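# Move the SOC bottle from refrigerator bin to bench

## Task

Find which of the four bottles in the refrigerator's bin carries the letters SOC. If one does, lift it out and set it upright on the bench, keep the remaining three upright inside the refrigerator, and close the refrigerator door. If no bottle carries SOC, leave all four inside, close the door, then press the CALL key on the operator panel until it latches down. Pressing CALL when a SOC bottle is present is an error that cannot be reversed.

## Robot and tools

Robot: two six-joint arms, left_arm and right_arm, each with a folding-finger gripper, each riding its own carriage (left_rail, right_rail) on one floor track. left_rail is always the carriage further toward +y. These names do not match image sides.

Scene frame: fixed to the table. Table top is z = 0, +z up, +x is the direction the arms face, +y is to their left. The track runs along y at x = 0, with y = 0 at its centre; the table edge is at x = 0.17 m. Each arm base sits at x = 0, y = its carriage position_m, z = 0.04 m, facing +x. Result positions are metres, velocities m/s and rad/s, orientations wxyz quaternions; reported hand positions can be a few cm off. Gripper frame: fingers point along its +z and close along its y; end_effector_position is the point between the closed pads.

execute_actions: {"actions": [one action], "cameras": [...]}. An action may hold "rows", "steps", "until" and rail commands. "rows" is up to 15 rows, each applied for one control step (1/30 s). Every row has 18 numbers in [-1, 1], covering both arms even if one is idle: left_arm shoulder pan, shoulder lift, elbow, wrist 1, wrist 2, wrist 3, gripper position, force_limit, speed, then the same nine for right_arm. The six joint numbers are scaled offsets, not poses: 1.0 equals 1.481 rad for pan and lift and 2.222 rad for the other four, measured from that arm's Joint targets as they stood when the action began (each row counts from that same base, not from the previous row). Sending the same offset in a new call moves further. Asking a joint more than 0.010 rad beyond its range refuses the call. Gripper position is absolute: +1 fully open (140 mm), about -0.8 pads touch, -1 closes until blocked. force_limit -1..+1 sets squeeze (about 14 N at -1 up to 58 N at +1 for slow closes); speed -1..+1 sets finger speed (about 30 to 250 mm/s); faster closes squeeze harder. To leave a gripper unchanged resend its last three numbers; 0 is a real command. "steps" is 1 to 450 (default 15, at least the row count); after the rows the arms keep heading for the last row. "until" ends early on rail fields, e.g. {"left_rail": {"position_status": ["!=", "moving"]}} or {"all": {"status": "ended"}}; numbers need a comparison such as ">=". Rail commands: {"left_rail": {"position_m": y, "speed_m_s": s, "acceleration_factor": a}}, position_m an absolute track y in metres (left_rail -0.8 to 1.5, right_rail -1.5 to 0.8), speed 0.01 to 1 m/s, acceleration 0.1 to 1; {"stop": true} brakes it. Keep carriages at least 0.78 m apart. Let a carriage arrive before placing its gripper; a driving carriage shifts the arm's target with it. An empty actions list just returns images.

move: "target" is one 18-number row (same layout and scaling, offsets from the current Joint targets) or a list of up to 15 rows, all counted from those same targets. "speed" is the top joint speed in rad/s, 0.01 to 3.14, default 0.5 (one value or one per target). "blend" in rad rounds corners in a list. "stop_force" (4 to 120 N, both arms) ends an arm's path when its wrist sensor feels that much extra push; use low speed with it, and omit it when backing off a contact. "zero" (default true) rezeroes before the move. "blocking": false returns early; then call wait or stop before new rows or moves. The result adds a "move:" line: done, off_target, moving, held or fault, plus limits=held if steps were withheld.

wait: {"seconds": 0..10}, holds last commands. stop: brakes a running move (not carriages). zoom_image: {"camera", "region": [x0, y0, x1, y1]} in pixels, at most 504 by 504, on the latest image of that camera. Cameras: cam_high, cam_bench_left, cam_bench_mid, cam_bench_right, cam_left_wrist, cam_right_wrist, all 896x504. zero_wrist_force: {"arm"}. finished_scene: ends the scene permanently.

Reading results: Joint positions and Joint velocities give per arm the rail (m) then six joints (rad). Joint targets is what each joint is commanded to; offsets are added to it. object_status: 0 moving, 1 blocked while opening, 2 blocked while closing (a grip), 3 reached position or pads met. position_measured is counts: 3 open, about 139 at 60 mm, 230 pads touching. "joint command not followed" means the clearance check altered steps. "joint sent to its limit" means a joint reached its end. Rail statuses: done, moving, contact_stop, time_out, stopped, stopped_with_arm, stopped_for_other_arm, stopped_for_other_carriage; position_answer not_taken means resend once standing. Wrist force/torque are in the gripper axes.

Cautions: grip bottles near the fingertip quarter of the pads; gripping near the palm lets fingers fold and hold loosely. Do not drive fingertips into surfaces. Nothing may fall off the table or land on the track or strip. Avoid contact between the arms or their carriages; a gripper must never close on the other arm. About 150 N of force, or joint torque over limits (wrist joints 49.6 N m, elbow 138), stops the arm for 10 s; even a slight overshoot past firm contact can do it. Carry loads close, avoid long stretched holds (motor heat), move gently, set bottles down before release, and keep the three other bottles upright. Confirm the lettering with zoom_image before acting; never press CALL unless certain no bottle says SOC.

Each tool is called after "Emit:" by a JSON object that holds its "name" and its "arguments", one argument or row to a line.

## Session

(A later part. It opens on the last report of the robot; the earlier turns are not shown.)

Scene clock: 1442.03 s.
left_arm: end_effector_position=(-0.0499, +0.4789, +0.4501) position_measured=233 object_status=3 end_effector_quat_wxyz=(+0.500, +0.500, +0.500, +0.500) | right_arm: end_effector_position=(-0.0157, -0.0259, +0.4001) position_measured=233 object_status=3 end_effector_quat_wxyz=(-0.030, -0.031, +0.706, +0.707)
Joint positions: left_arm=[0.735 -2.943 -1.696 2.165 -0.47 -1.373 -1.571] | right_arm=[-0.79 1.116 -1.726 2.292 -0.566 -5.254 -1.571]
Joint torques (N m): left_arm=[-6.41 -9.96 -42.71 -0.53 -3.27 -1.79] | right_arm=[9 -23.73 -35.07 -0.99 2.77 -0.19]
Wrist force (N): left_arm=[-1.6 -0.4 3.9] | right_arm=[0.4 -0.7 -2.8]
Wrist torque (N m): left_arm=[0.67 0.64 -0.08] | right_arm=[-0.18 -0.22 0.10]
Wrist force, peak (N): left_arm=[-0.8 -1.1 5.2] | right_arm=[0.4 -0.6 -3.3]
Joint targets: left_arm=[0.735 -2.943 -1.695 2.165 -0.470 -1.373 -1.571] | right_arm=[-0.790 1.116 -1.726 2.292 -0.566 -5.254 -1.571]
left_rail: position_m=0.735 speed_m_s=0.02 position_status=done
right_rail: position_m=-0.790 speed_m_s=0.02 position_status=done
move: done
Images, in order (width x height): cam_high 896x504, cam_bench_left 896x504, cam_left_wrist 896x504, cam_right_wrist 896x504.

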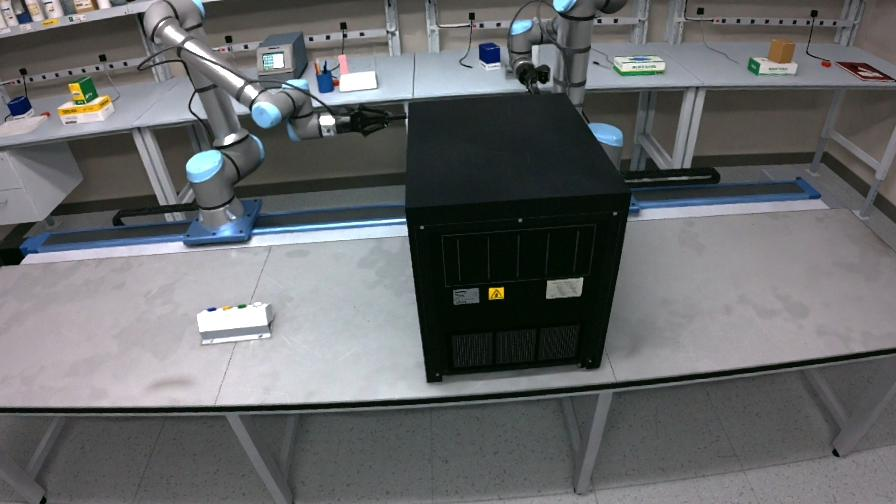

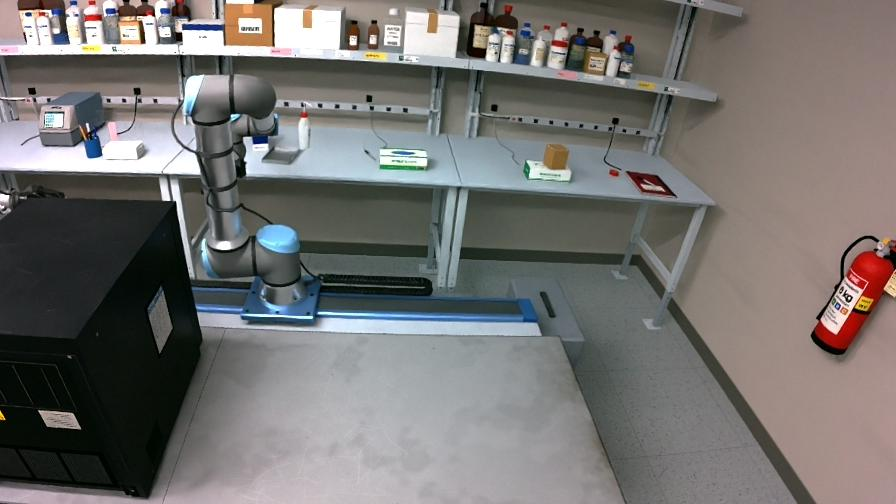

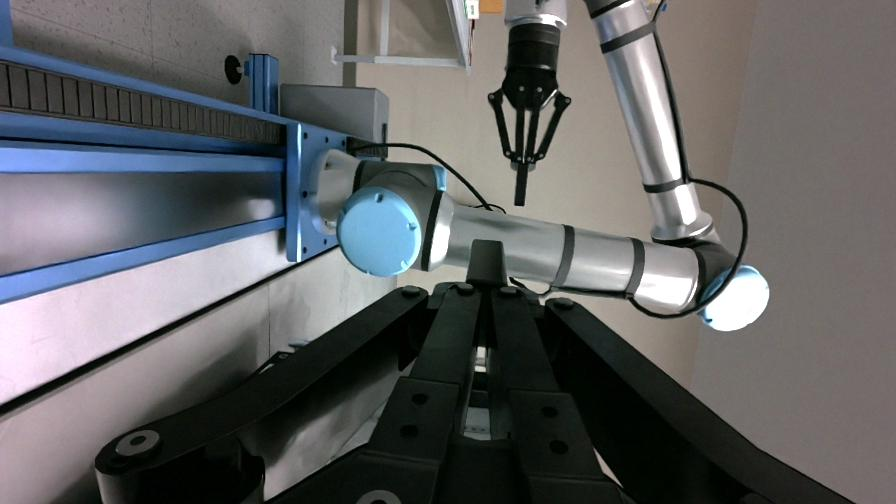

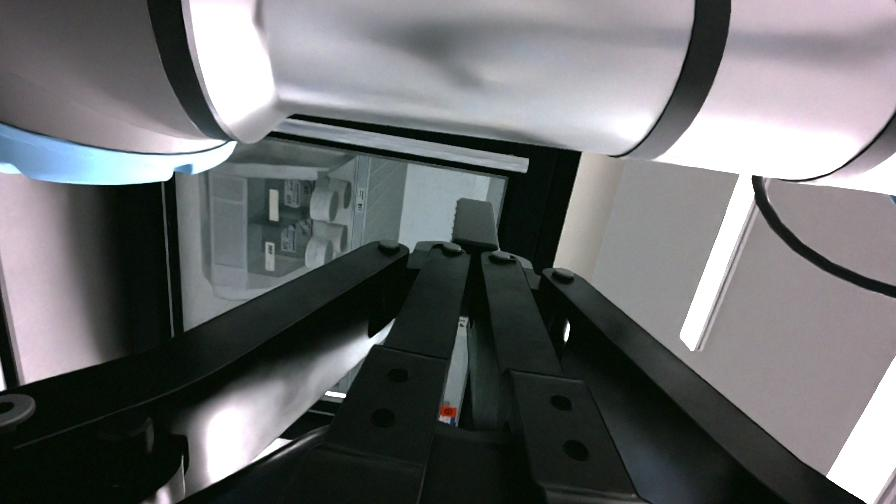

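Emit:
{"name": "move", "arguments": {
  "target": [-0.04942, 0.2007, -0.1377, 0.00393, -0.03258, 0, -1, -0.5, 0, 0, 0, 0, 0, 0, 0, -1, -0.5, 0],
  "speed": 0.3,
  "cameras": ["cam_high", "cam_right_wrist"]
}}

Emit:
{"name": "zoom_image", "arguments": {
  "camera": "cam_right_wrist",
  "region": [140, 0, 640, 460]
}}

Scene clock: 1448.17 s.
left_arm: end_effector_position=(-0.2498, +0.4850, +0.4502) position_measured=233 object_status=3 end_effector_quat_wxyz=(+0.500, +0.500, +0.500, +0.500) end_effector_velocity=(-0.002, +0.000, -0.001) end_effector_angular_velocity=(+0.000, -0.003, +0.000) | right_arm: end_effector_position=(-0.0157, -0.0259, +0.4001) position_measured=233 object_status=3 end_effector_quat_wxyz=(-0.030, -0.031, +0.706, +0.707)
Joint positions: left_arm=[0.735 -3.016 -1.399 1.859 -0.461 -1.445 -1.571] | right_arm=[-0.79 1.116 -1.726 2.292 -0.566 -5.254 -1.571]
Joint velocities: left_arm=[0 0 0.005 -0.003 0 0 -0.001] | right_arm=[within noise]
Joint torques (N m): left_arm=[-7.84 -38.74 -42.45 6.28 -3.07 -1.62] | right_arm=[9.22 -22.66 -35.1 -1.26 2.9 -0.17]
Wrist force (N): left_arm=[-2.0 -0.4 3.9] | right_arm=[0.5 -0.6 -3.2]
Wrist torque (N m): left_arm=[0.66 0.73 -0.08] | right_arm=[-0.17 -0.25 0.10]
Wrist force, peak (N): left_arm=[-1.6 -0.5 5.8] | right_arm=[0.6 -0.5 -3.3]
Joint targets: left_arm=[0.735 -3.016 -1.398 1.859 -0.461 -1.445 -1.571] | right_arm=[-0.790 1.116 -1.726 2.292 -0.566 -5.254 -1.571]
left_rail: position_m=0.735 speed_m_s=0.02 position_status=done
right_rail: position_m=-0.790 speed_m_s=0.02 position_status=done
move: done
Images, in order (width x height): cam_high 896x504, cam_right_wrist 896x504.

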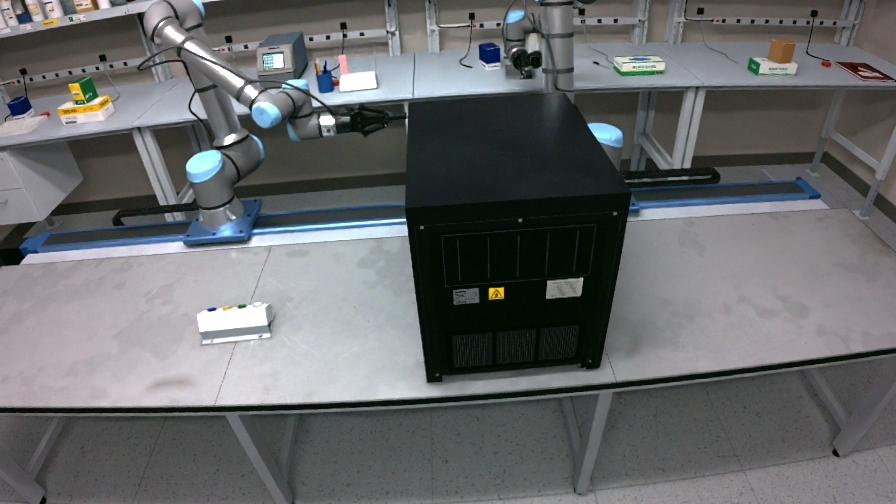

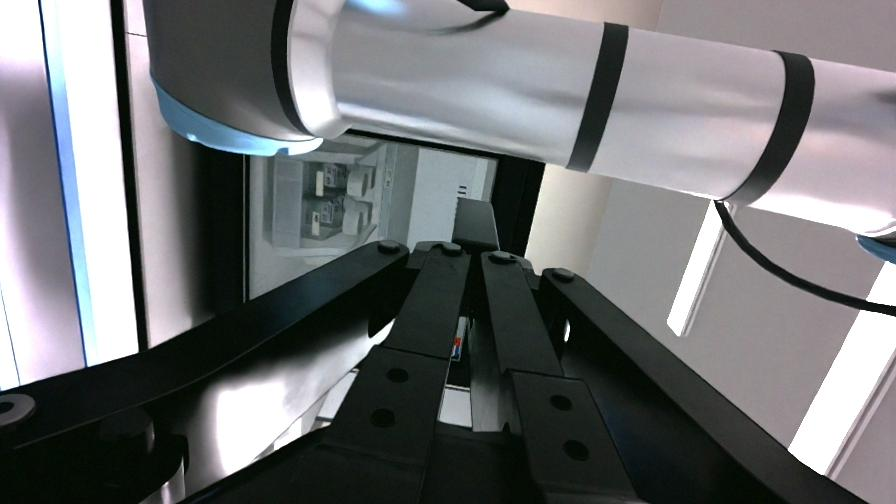

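Scaled by 1.008 from the camera's 896x504 image, which has a finer 1280x720 frame.

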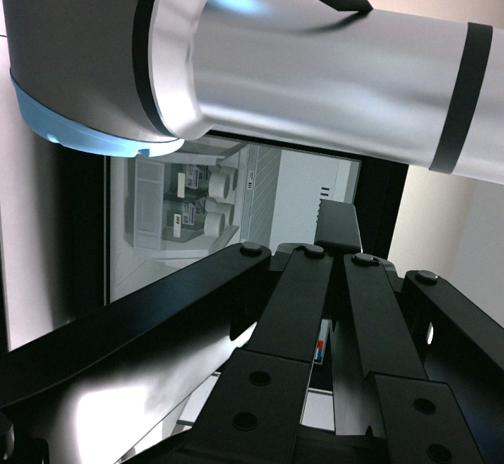

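Emit:
{"name": "execute_actions", "arguments": {
  "actions": [
    {"left_rail": {"position_m": 1.35, "speed_m_s": 0.4, "acceleration_factor": 0.3}, "right_rail": {"position_m": -1.1, "speed_m_s": 0.3, "acceleration_factor": 0.3}, "steps": 200, "until": {"all": {"status": "ended"}}}
  ],
  "cameras": ["cam_high", "cam_bench_left", "cam_left_wrist", "cam_right_wrist"]
}}

Scene clock: 1452.60 s.
left_arm: end_effector_position=(-0.2500, +1.1000, +0.4502) position_measured=233 object_status=3 end_effector_quat_wxyz=(+0.500, +0.500, +0.500, +0.500) | right_arm: end_effector_position=(-0.0157, -0.3359, +0.4001) position_measured=233 object_status=3 end_effector_quat_wxyz=(-0.030, -0.031, +0.706, +0.707)
Joint positions: left_arm=[1.35 -3.016 -1.398 1.859 -0.461 -1.445 -1.571] | right_arm=[-1.1 1.116 -1.726 2.292 -0.566 -5.254 -1.571]
Joint torques (N m): left_arm=[1.22 -46.09 -41.11 5.37 -2.4 -1.42] | right_arm=[9.2 -20.44 -40.87 -0.87 2.37 -0.4]
Wrist force (N): left_arm=[-1.7 -0.5 3.8] | right_arm=[0.8 -0.5 -3.0]
Wrist torque (N m): left_arm=[0.64 0.67 -0.08] | right_arm=[-0.14 -0.30 0.10]
Wrist force, peak (N): left_arm=[-2.7 -0.7 4.1] | right_arm=[0.7 -0.8 -3.9]
Joint targets: left_arm=[1.350 -3.016 -1.398 1.859 -0.461 -1.445 -1.571] | right_arm=[-1.100 1.116 -1.726 2.292 -0.566 -5.254 -1.571]
Tool commands: left_gripper/position=-1.0 left_gripper/force_limit=-0.5 left_gripper/speed=+0.0 right_gripper/position=-1.0 right_gripper/force_limit=-0.5 right_gripper/speed=+0.0
left_rail: position_m=1.350 speed_m_s=0.40 position_status=done
right_rail: position_m=-1.100 speed_m_s=0.30 position_status=done
Images, in order (width x height): cam_high 896x504, cam_bench_left 896x504, cam_left_wrist 896x504, cam_right_wrist 896x504.

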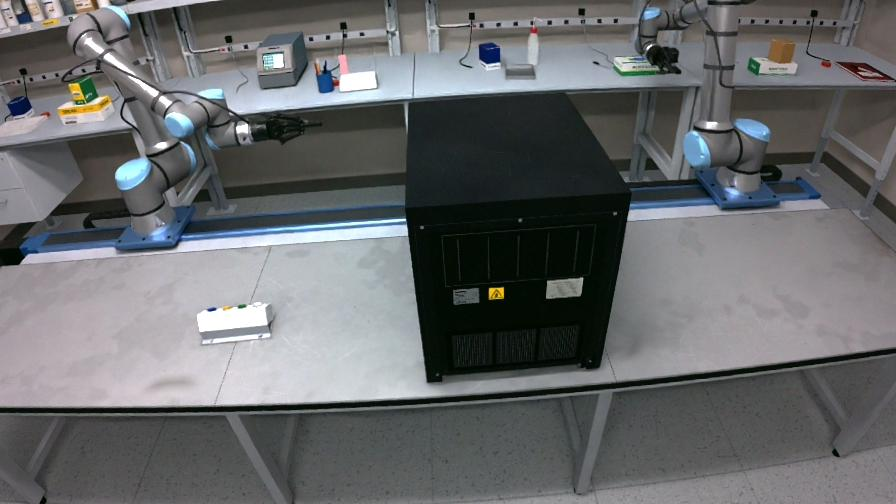

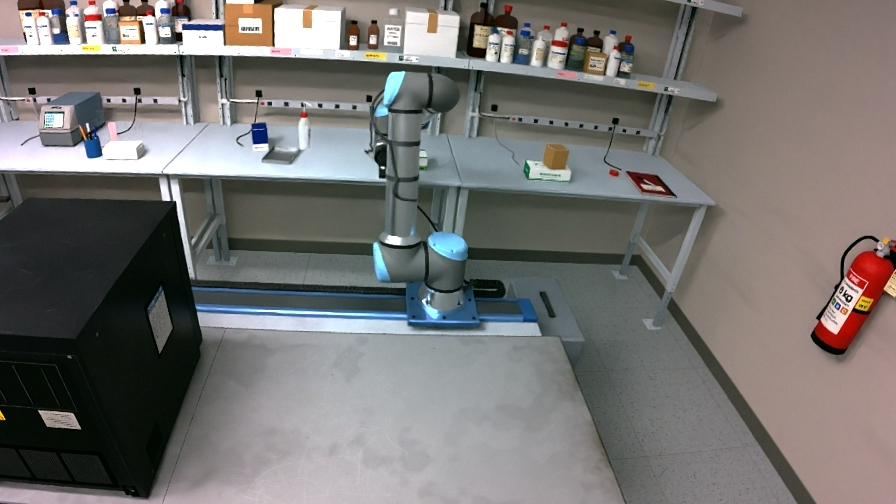

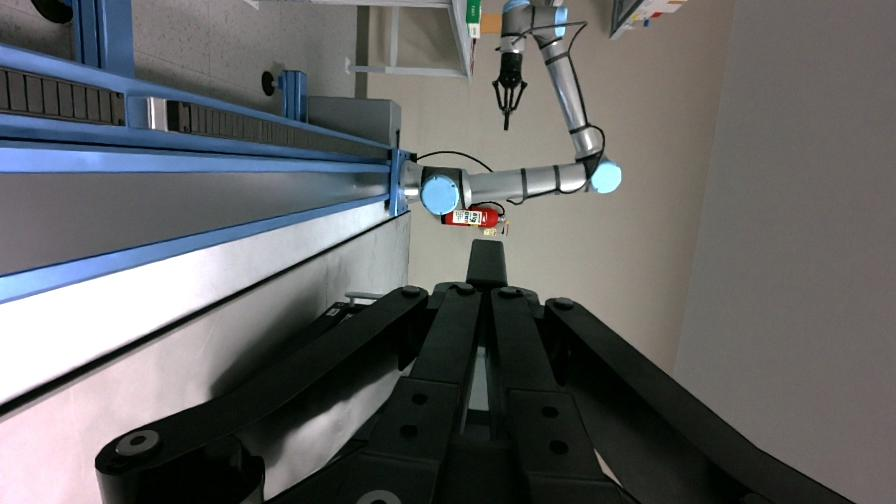

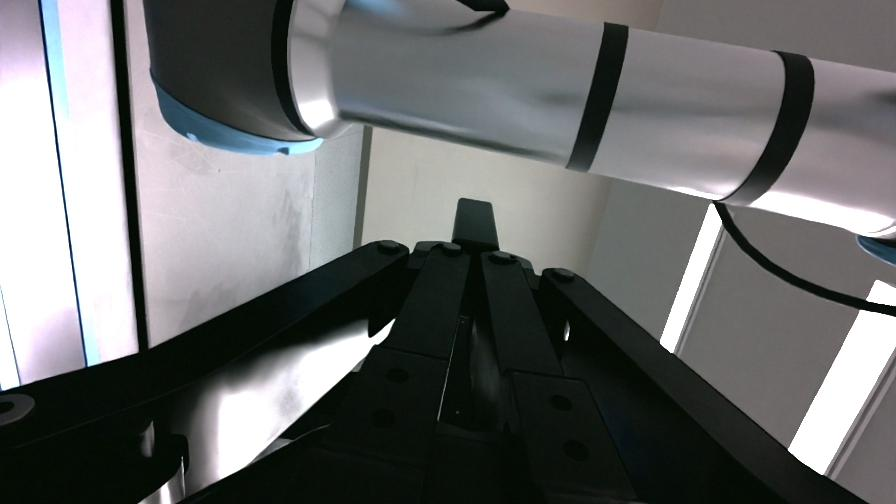

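Emit:
{"name": "execute_actions", "arguments": {
  "actions": [],
  "cameras": ["cam_high", "cam_bench_right", "cam_bench_mid"]
}}

Emit:
{"name": "zoom_image", "arguments": {
  "camera": "cam_high",
  "region": [180, 290, 300, 360]
}}

Emit:
{"name": "zoom_image", "arguments": {
  "camera": "cam_bench_right",
  "region": [600, 420, 730, 500]
}}

Emit:
{"name": "zoom_image", "arguments": {
  "camera": "cam_bench_mid",
  "region": [250, 320, 350, 390]
}}

Scene clock: 1454.67 s.
left_arm: end_effector_position=(-0.2500, +1.1000, +0.4502) position_measured=233 object_status=3 end_effector_quat_wxyz=(+0.500, +0.500, +0.500, +0.500) | right_arm: end_effector_position=(-0.0157, -0.3359, +0.4001) position_measured=233 object_status=3 end_effector_quat_wxyz=(-0.030, -0.031, +0.706, +0.707)
Joint positions: left_arm=[1.35 -3.016 -1.398 1.859 -0.461 -1.445 -1.571] | right_arm=[-1.1 1.116 -1.726 2.292 -0.566 -5.254 -1.571]
Joint velocities: within noise
Joint torques (N m): left_arm=[7.91 -46.37 -39.08 4.51 -0.78 -1.52] | right_arm=[10.82 -19.7 -46.05 -1.14 2.23 -0.38]
Wrist force (N): left_arm=[-2.0 -0.6 3.9] | right_arm=[0.6 -0.7 -3.1]
Wrist torque (N m): left_arm=[0.61 0.74 -0.08] | right_arm=[-0.18 -0.27 0.09]
Wrist force, peak (N): left_arm=[-2.0 -0.4 4.1] | right_arm=[0.7 -0.5 -3.3]
Joint targets: left_arm=[1.350 -3.016 -1.398 1.859 -0.461 -1.445 -1.571] | right_arm=[-1.100 1.116 -1.726 2.292 -0.566 -5.254 -1.571]
Tool commands: left_gripper/position=-1.0 left_gripper/force_limit=-0.5 left_gripper/speed=+0.0 right_gripper/position=-1.0 right_gripper/force_limit=-0.5 right_gripper/speed=+0.0
left_rail: position_m=1.350 speed_m_s=0.40 position_status=done
right_rail: position_m=-1.100 speed_m_s=0.30 position_status=done
Images, in order (width x height): cam_high 896x504, cam_bench_mid 896x504, cam_bench_right 896x504.

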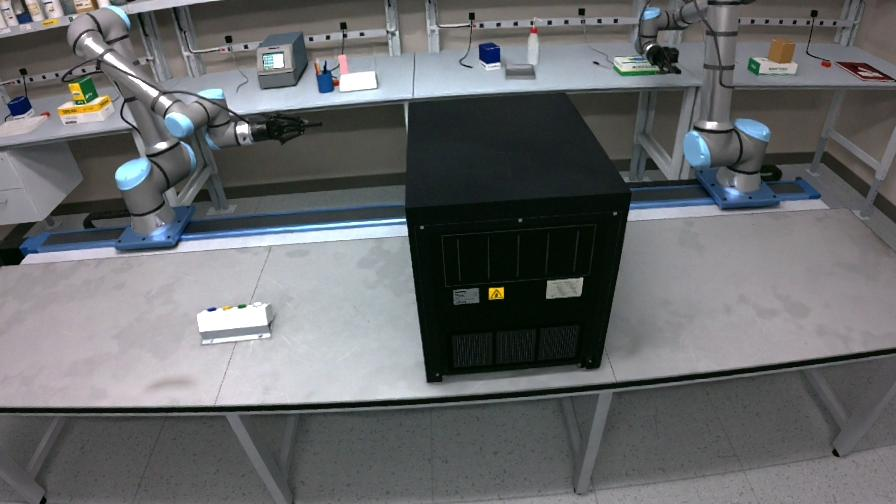

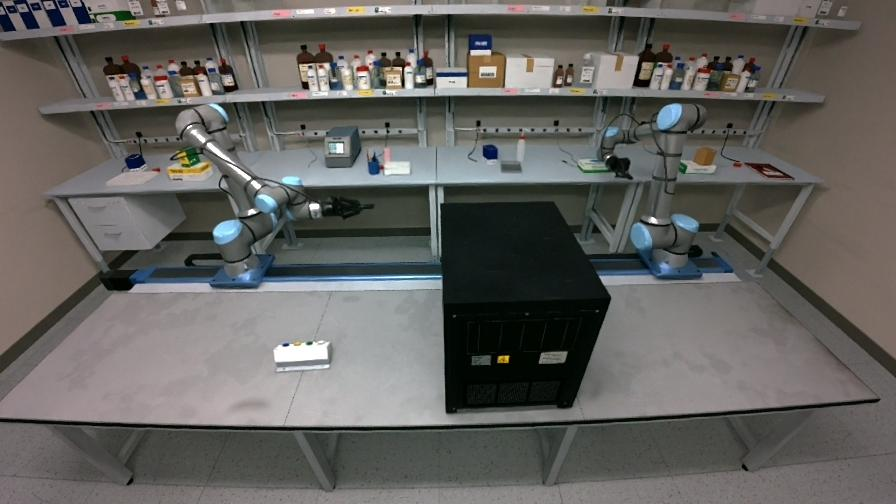

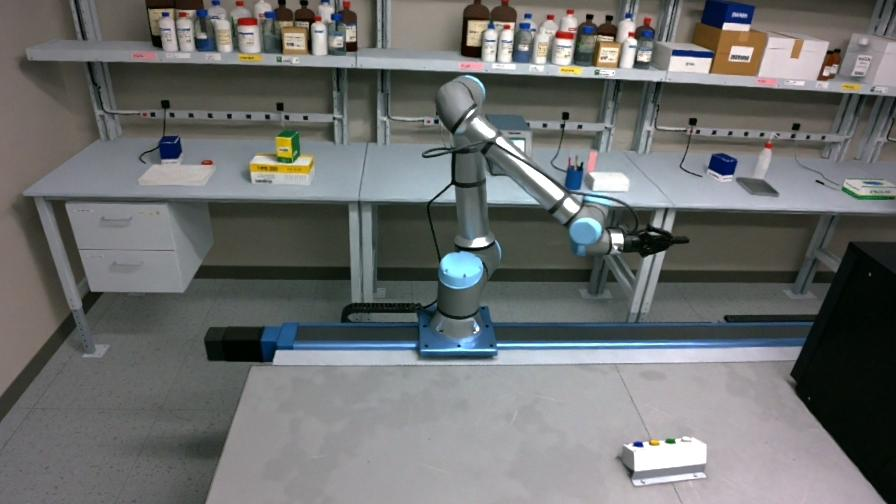

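Scaled by 4.200 from the camera's 896x504 image, which has a finer 1280x720 frame.

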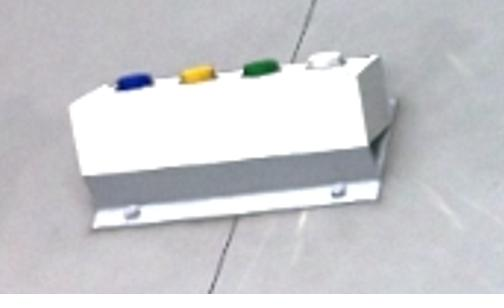

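Scaled by 3.877 from the camera's 896x504 image, which has a finer 1280x720 frame.

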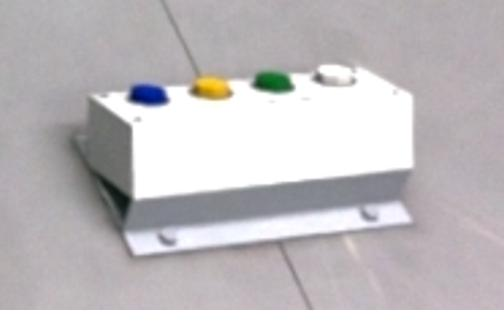

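Scaled by 5.040 from the camera's 896x504 image, which has a finer 1280x720 frame.

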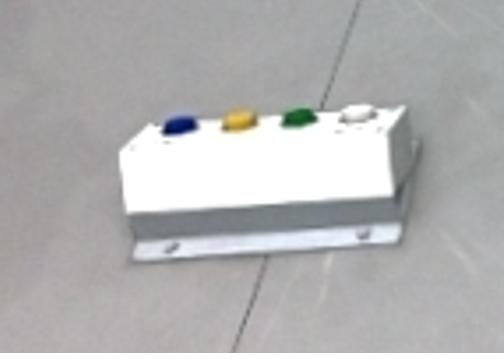

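Emit:
{"name": "move", "arguments": {
  "target": [0, 0, 0, 0, 0, 0, -1, -0.5, 0, -0.75355, -0.21096, -0.08103, 0.57511, 0.24374, 0.70702, -1, -0.5, 0],
  "speed": 0.5,
  "cameras": ["cam_high", "cam_left_wrist"]
}}

Scene clock: 1466.40 s.
left_arm: end_effector_position=(-0.2500, +1.1000, +0.4502) position_measured=233 object_status=3 end_effector_quat_wxyz=(+0.500, +0.500, +0.500, +0.500) | right_arm: end_effector_position=(+0.4499, -0.9258, +0.4004) position_measured=233 object_status=3 end_effector_quat_wxyz=(+0.000, +0.924, +0.000, +0.383)
Joint positions: left_arm=[1.35 -3.016 -1.398 1.859 -0.461 -1.445 -1.571] | right_arm=[-1.1 0 -2.039 2.112 0.712 -4.712 -0.001]
Joint torques (N m): left_arm=[9.59 -62.93 -32.67 0.22 2.01 -1.59] | right_arm=[-16.86 -19.64 -52.82 4.4 2.56 3.32]
Wrist force (N): left_arm=[-2.1 -0.6 4.0] | right_arm=[0.7 1.1 -1.4]
Wrist torque (N m): left_arm=[0.62 0.76 -0.08] | right_arm=[0.25 -0.16 -0.17]
Wrist force, peak (N): left_arm=[-1.9 -0.8 4.3] | right_arm=[1.0 2.7 -2.2]
Joint targets: left_arm=[1.350 -3.016 -1.398 1.859 -0.461 -1.445 -1.571] | right_arm=[-1.100 0.000 -2.039 2.112 0.712 -4.712 0.000]
left_rail: position_m=1.350 speed_m_s=0.40 position_status=done
right_rail: position_m=-1.100 speed_m_s=0.30 position_status=done
move: done
Images, in order (width x height): cam_high 896x504, cam_left_wrist 896x504.

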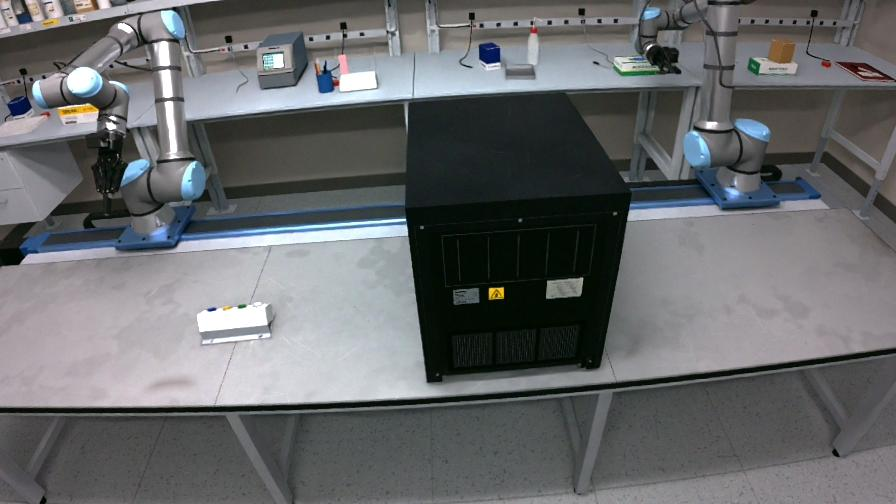

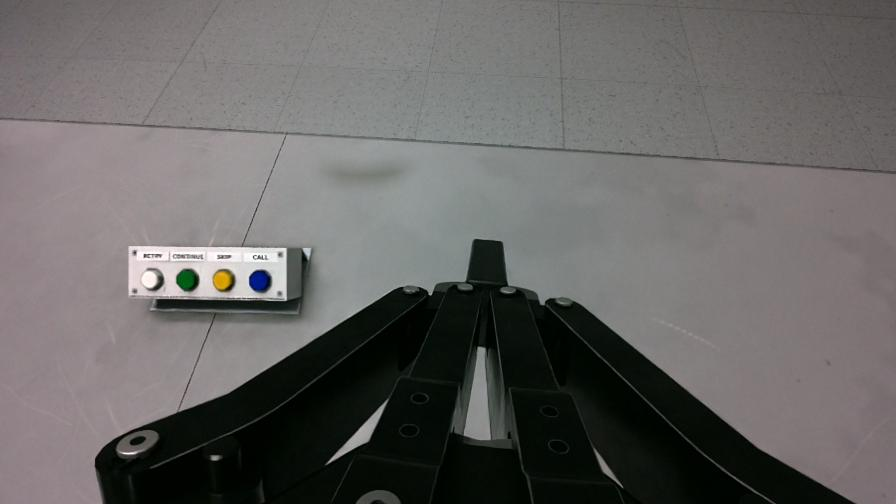

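Emit:
{"name": "execute_actions", "arguments": {
  "actions": [
    {"right_rail": {"position_m": -0.86, "speed_m_s": 0.2, "acceleration_factor": 0.3}, "steps": 150, "until": {"right_rail": {"position_status": ["!=", "moving"]}}}
  ],
  "cameras": ["cam_left_wrist"]
}}

Emit:
{"name": "zoom_image", "arguments": {
  "camera": "cam_left_wrist",
  "region": [240, 160, 560, 340]
}}

Scene clock: 1474.60 s.
left_arm: end_effector_position=(-0.2500, +1.1000, +0.4502) position_measured=233 object_status=3 end_effector_quat_wxyz=(+0.500, +0.500, +0.500, +0.500) | right_arm: end_effector_position=(+0.4498, -0.6860, +0.4004) position_measured=233 object_status=3 end_effector_quat_wxyz=(+0.000, +0.924, +0.000, +0.383)
Joint positions: left_arm=[1.35 -3.016 -1.398 1.859 -0.461 -1.445 -1.571] | right_arm=[-0.86 0 -2.039 2.112 0.712 -4.712 0]
Joint torques (N m): left_arm=[10.66 -73.97 -33.96 0.31 2.25 -1.44] | right_arm=[-17.43 -16.98 -51.05 3.61 0.94 2.84]
Wrist force (N): left_arm=[-1.7 -0.4 3.7] | right_arm=[0.3 1.1 -1.4]
Wrist torque (N m): left_arm=[0.68 0.68 -0.08] | right_arm=[0.26 -0.07 -0.17]
Wrist force, peak (N): left_arm=[-2.1 -0.4 4.2] | right_arm=[0.7 2.1 -1.5]
Joint targets: left_arm=[1.350 -3.016 -1.398 1.859 -0.461 -1.445 -1.571] | right_arm=[-0.860 0.000 -2.039 2.112 0.712 -4.712 0.000]
Tool commands: left_gripper/position=-1.0 left_gripper/force_limit=-0.5 left_gripper/speed=+0.0 right_gripper/position=-1.0 right_gripper/force_limit=-0.5 right_gripper/speed=+0.0
left_rail: position_m=1.350 speed_m_s=0.40 position_status=done
right_rail: position_m=-0.860 speed_m_s=0.20 position_status=done
Images, in order (width x height): cam_left_wrist 896x504.

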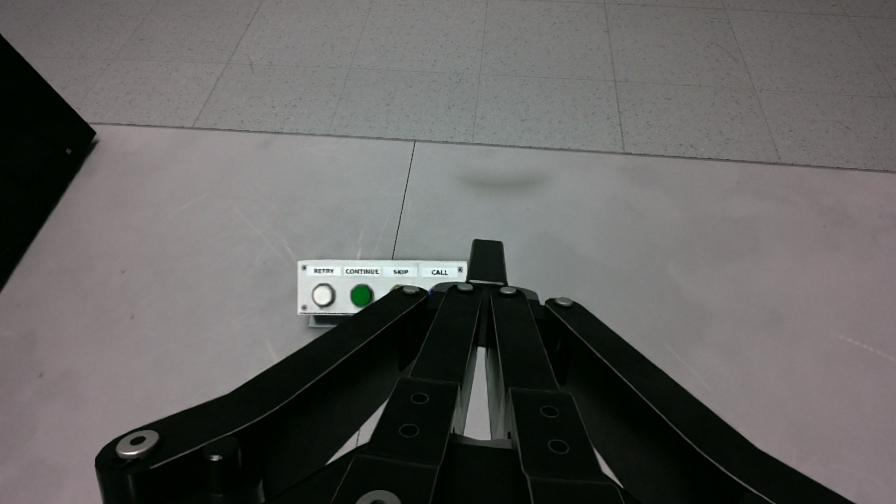

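Scaled by 1.575 from the camera's 896x504 image, which has a finer 1280x720 frame.

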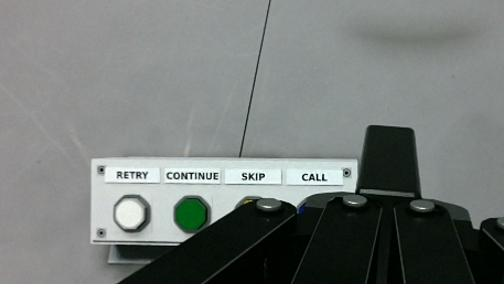

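Emit:
{"name": "execute_actions", "arguments": {
  "actions": [
    {"right_rail": {"position_m": -0.7925, "speed_m_s": 0.2, "acceleration_factor": 0.3}, "steps": 150, "until": {"right_rail": {"position_status": ["!=", "moving"]}}}
  ],
  "cameras": []
}}

Emit:
{"name": "move", "arguments": {
  "target": [0, 0, 0, 0, 0, 0, -1, -0.5, 0, 0, 0.16435, -0.21531, 0.34159, 0, 0, -1, -0.5, 0],
  "speed": 0.4,
  "cameras": ["cam_high", "cam_left_wrist"]
}}

Emit:
{"name": "zoom_image", "arguments": {
  "camera": "cam_left_wrist",
  "region": [300, 60, 560, 260]
}}

Scene clock: 1491.20 s.
left_arm: end_effector_position=(-0.2500, +1.1000, +0.4502) position_measured=233 object_status=3 end_effector_quat_wxyz=(+0.500, +0.500, +0.500, +0.500) | right_arm: end_effector_position=(+0.4498, -0.6185, +0.4004) position_measured=233 object_status=3 end_effector_quat_wxyz=(+0.000, +0.924, +0.000, +0.383)
Joint positions: left_arm=[1.35 -3.016 -1.398 1.859 -0.461 -1.445 -1.571] | right_arm=[-0.793 0 -2.039 2.112 0.712 -4.712 0]
Joint torques (N m): left_arm=[9.54 -76.49 -33.33 0.29 2.6 -1.46] | right_arm=[-13.76 -6.28 -41.95 -0.67 -2.76 2.75]
Wrist force (N): left_arm=[-1.8 -0.3 4.4] | right_arm=[0.4 1.1 -1.3]
Wrist torque (N m): left_arm=[0.68 0.71 -0.08] | right_arm=[0.25 -0.07 -0.17]
Wrist force, peak (N): left_arm=[-1.9 -0.1 4.4] | right_arm=[0.3 2.0 -1.5]
Joint targets: left_arm=[1.350 -3.016 -1.398 1.859 -0.461 -1.445 -1.571] | right_arm=[-0.792 0.000 -2.039 2.112 0.712 -4.712 0.000]
Tool commands: left_gripper/position=-1.0 left_gripper/force_limit=-0.5 left_gripper/speed=+0.0 right_gripper/position=-1.0 right_gripper/force_limit=-0.5 right_gripper/speed=+0.0
left_rail: position_m=1.350 speed_m_s=0.40 position_status=done
right_rail: position_m=-0.793 position_m_goal=-0.792 speed_m_s=0.20 position_status=done
No camera images: "cameras" was empty.

Scene clock: 1493.83 s.
left_arm: end_effector_position=(-0.2500, +1.1000, +0.4502) position_measured=233 object_status=3 end_effector_quat_wxyz=(+0.500, +0.500, +0.500, +0.500) | right_arm: end_effector_position=(+0.4000, -0.6185, +0.5502) position_measured=233 object_status=3 end_effector_quat_wxyz=(+0.000, +0.991, +0.000, +0.131)
Joint positions: left_arm=[1.35 -3.016 -1.398 1.859 -0.461 -1.445 -1.571] | right_arm=[-0.792 0 -1.796 1.634 1.471 -4.712 0]
Joint torques (N m): left_arm=[8.35 -78.42 -32.85 0.01 2.14 -1.38] | right_arm=[-11.57 -7.28 -50.27 6.86 -2.75 2.41]
Wrist force (N): left_arm=[-1.9 -0.5 4.1] | right_arm=[0.5 0.8 -0.9]
Wrist torque (N m): left_arm=[0.65 0.71 -0.08] | right_arm=[0.05 -0.17 -0.24]
Wrist force, peak (N): left_arm=[-2.2 -0.5 4.1] | right_arm=[0.4 1.7 -2.0]
Joint targets: left_arm=[1.350 -3.016 -1.398 1.859 -0.461 -1.445 -1.571] | right_arm=[-0.792 0.000 -1.795 1.633 1.471 -4.712 0.000]
left_rail: position_m=1.350 speed_m_s=0.40 position_status=done
right_rail: position_m=-0.792 speed_m_s=0.20 position_status=done
move: done
Images, in order (width x height): cam_high 896x504, cam_left_wrist 896x504.

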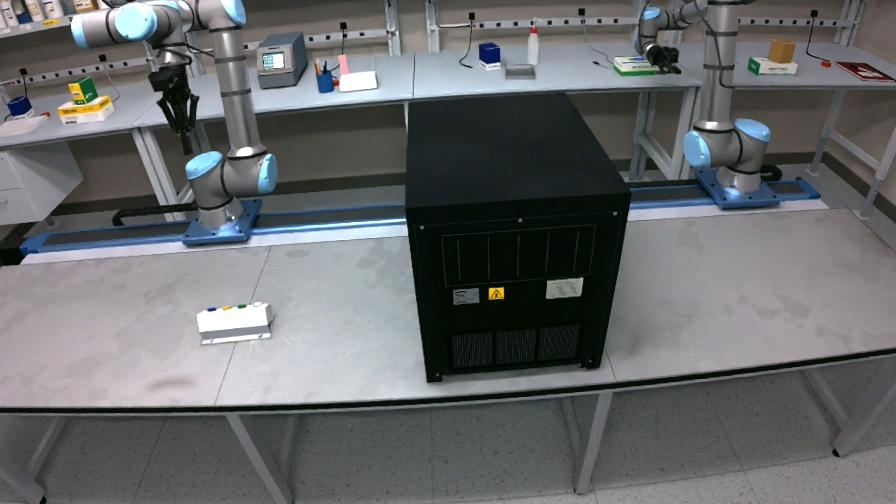

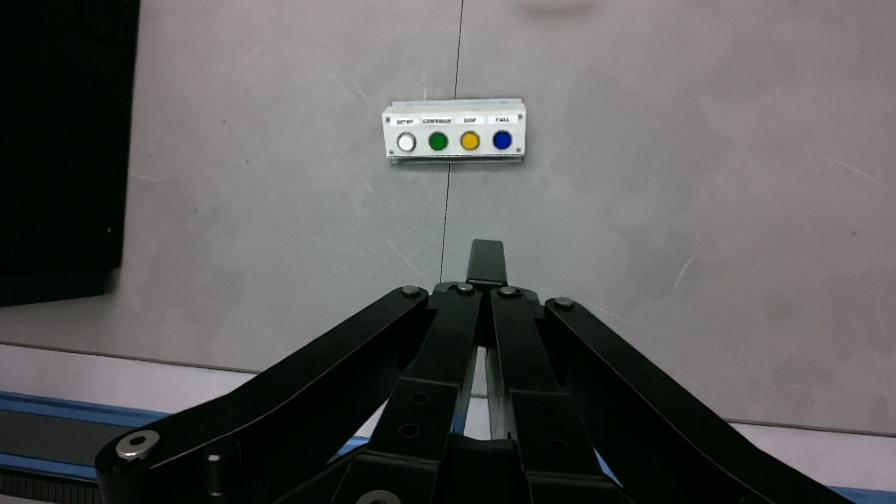

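Scaled by 1.938 from the camera's 896x504 image, which has a finer 1280x720 frame.

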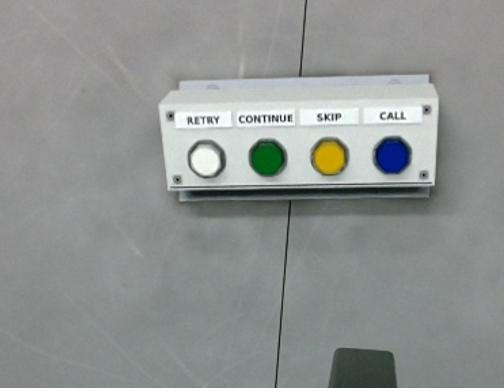

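Emit:
{"name": "move", "arguments": {
  "target": [0, 0, 0, 0, 0, 0, -1, -0.5, 0, 0, 0.0985, 0.2344, -0.41787, 0, 0, -1, -0.5, 0],
  "speed": 0.4,
  "cameras": ["cam_high", "cam_bench_right", "cam_left_wrist"]
}}

Emit:
{"name": "zoom_image", "arguments": {
  "camera": "cam_left_wrist",
  "region": [280, 60, 620, 310]
}}

Emit:
{"name": "zoom_image", "arguments": {
  "camera": "cam_bench_right",
  "region": [560, 330, 800, 504]
}}

Scene clock: 1541.30 s.
left_arm: end_effector_position=(-0.2500, +1.1000, +0.4502) position_measured=233 object_status=3 end_effector_quat_wxyz=(+0.500, +0.500, +0.500, +0.500) | right_arm: end_effector_position=(+0.5186, -0.6185, +0.2005) position_measured=233 object_status=3 end_effector_quat_wxyz=(+0.000, +0.966, +0.000, +0.259)
Joint positions: left_arm=[1.35 -3.016 -1.398 1.859 -0.461 -1.445 -1.571] | right_arm=[-0.792 0 -1.65 2.154 0.543 -4.712 0]
Joint torques (N m): left_arm=[7.25 -77.88 -33.76 0.07 2.35 -1.13] | right_arm=[-7.32 -16.82 -29.98 -0.19 -2.28 2.61]
Wrist force (N): left_arm=[-2.1 -0.4 3.6] | right_arm=[0.3 0.7 -1.3]
Wrist torque (N m): left_arm=[0.67 0.77 -0.08] | right_arm=[0.10 -0.14 -0.15]
Wrist force, peak (N): left_arm=[-1.9 -0.8 4.4] | right_arm=[0.2 1.0 -2.8]
Joint targets: left_arm=[1.350 -3.016 -1.398 1.859 -0.461 -1.445 -1.571] | right_arm=[-0.792 0.000 -1.650 2.154 0.543 -4.712 0.000]
left_rail: position_m=1.350 speed_m_s=0.40 position_status=done
right_rail: position_m=-0.792 speed_m_s=0.20 position_status=done
move: done
Images, in order (width x height): cam_high 896x504, cam_bench_right 896x504, cam_left_wrist 896x504.

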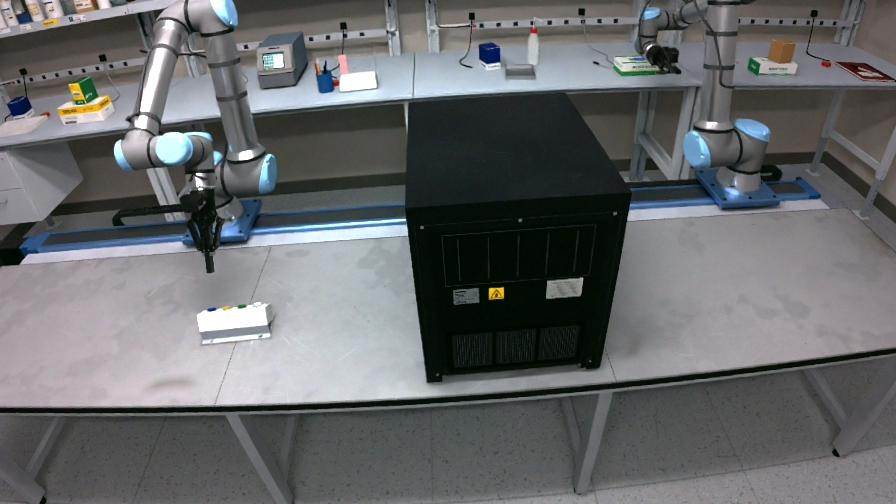

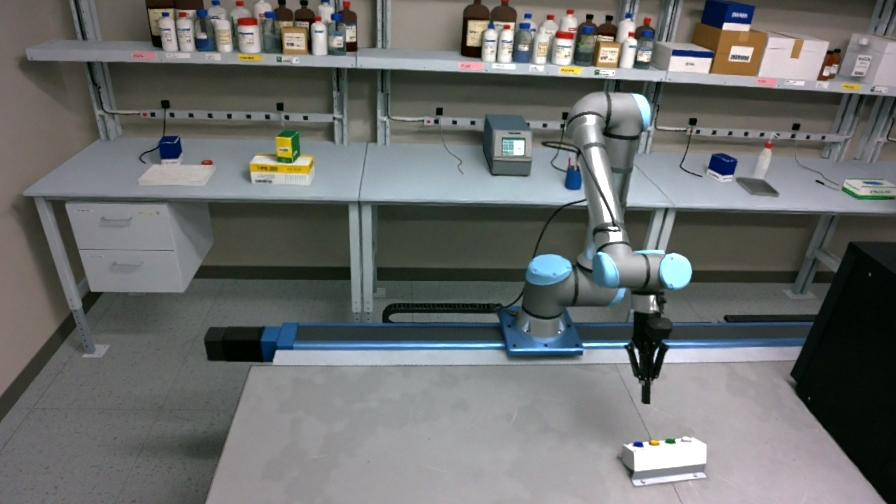

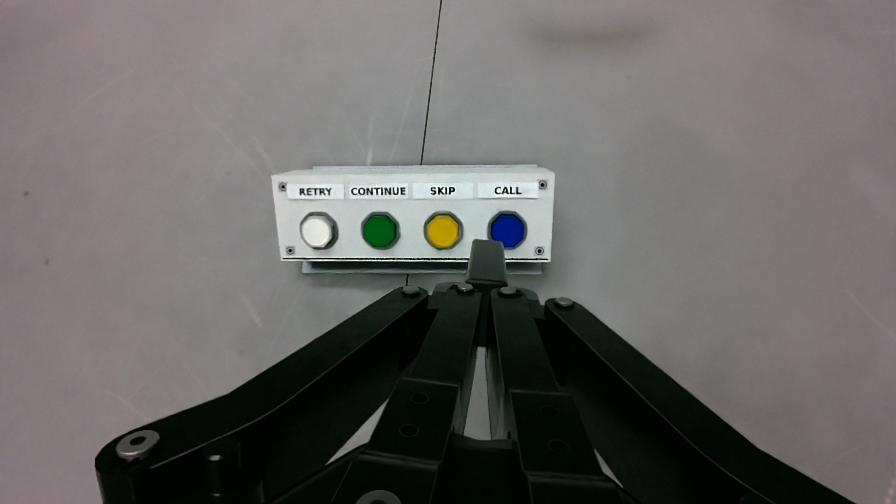

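Scaled by 1.482 from the camera's 896x504 image, which has a finer 1280x720 frame.

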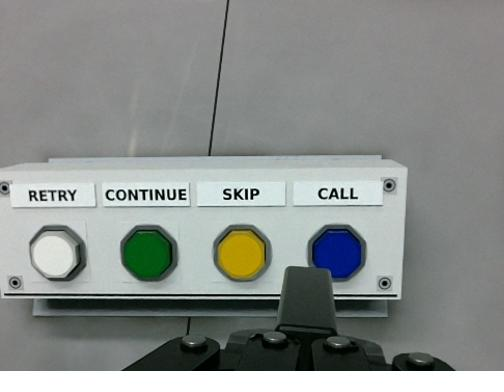

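Scaled by 2.100 from the camera's 896x504 image, which has a finer 1280x720 frame.

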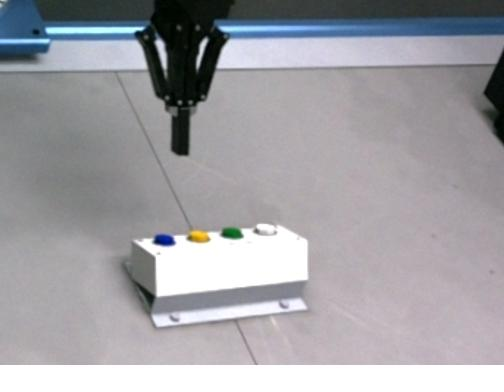

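Emit:
{"name": "execute_actions", "arguments": {
  "actions": [
    {"right_rail": {"position_m": -0.8070, "speed_m_s": 0.05, "acceleration_factor": 0.3}, "steps": 90, "until": {"right_rail": {"position_status": ["!=", "moving"]}}}
  ],
  "cameras": ["cam_left_wrist", "cam_bench_right"]
}}

Emit:
{"name": "zoom_image", "arguments": {
  "camera": "cam_left_wrist",
  "region": [280, 120, 620, 310]
}}

Emit:
{"name": "zoom_image", "arguments": {
  "camera": "cam_bench_right",
  "region": [580, 360, 740, 500]
}}

Scene clock: 1548.13 s.
left_arm: end_effector_position=(-0.2500, +1.1000, +0.4502) position_measured=233 object_status=3 end_effector_quat_wxyz=(+0.500, +0.500, +0.500, +0.500) | right_arm: end_effector_position=(+0.5186, -0.6330, +0.2003) position_measured=233 object_status=3 end_effector_quat_wxyz=(+0.000, +0.966, +0.000, +0.259)
Joint positions: left_arm=[1.35 -3.016 -1.398 1.859 -0.461 -1.445 -1.571] | right_arm=[-0.807 0 -1.65 2.154 0.543 -4.712 0]
Joint torques (N m): left_arm=[8.27 -74.89 -34.43 0.02 2.33 -1.26] | right_arm=[-6.85 -16.21 -30.79 -0.09 -2.42 2.47]
Wrist force (N): left_arm=[-1.8 -0.4 3.9] | right_arm=[0.4 0.6 -1.1]
Wrist torque (N m): left_arm=[0.66 0.69 -0.08] | right_arm=[0.08 -0.15 -0.15]
Wrist force, peak (N): left_arm=[-2.3 -0.7 4.3] | right_arm=[0.6 1.4 -1.3]
Joint targets: left_arm=[1.350 -3.016 -1.398 1.859 -0.461 -1.445 -1.571] | right_arm=[-0.807 0.000 -1.650 2.154 0.543 -4.712 0.000]
Tool commands: left_gripper/position=-1.0 left_gripper/force_limit=-0.5 left_gripper/speed=+0.0 right_gripper/position=-1.0 right_gripper/force_limit=-0.5 right_gripper/speed=+0.0
left_rail: position_m=1.350 speed_m_s=0.40 position_status=done
right_rail: position_m=-0.807 speed_m_s=0.05 position_status=done
Images, in order (width x height): cam_bench_right 896x504, cam_left_wrist 896x504.

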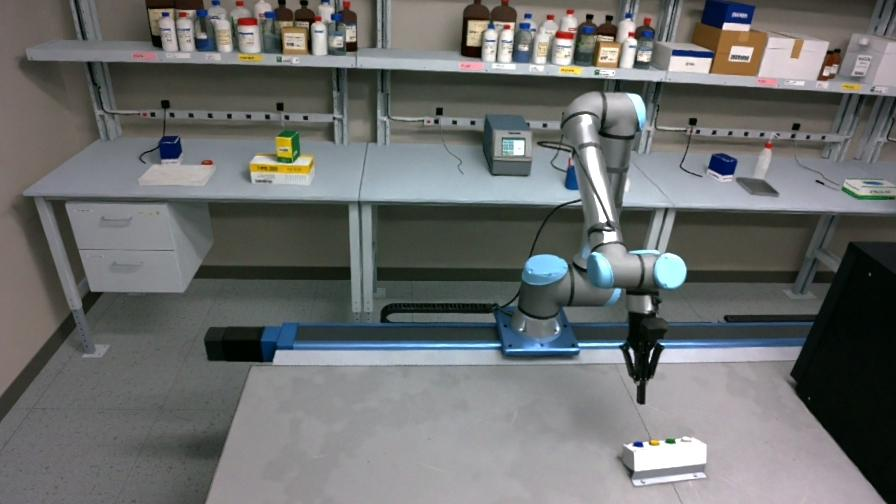

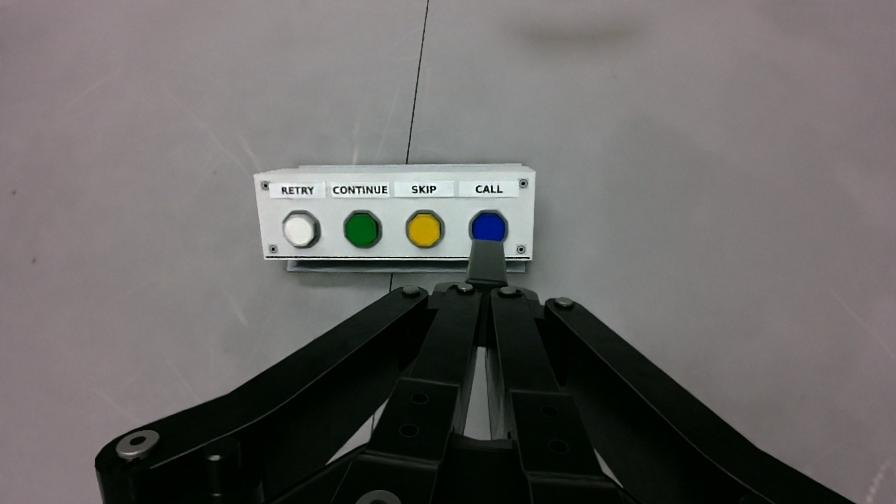

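Scaled by 1.482 from the camera's 896x504 image, which has a finer 1280x720 frame.

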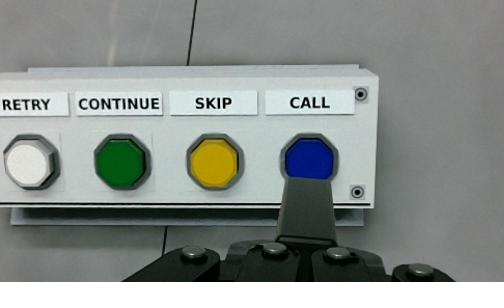

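Scaled by 3.150 from the camera's 896x504 image, which has a finer 1280x720 frame.

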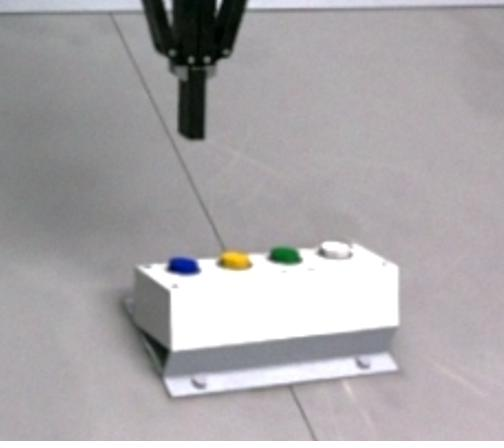

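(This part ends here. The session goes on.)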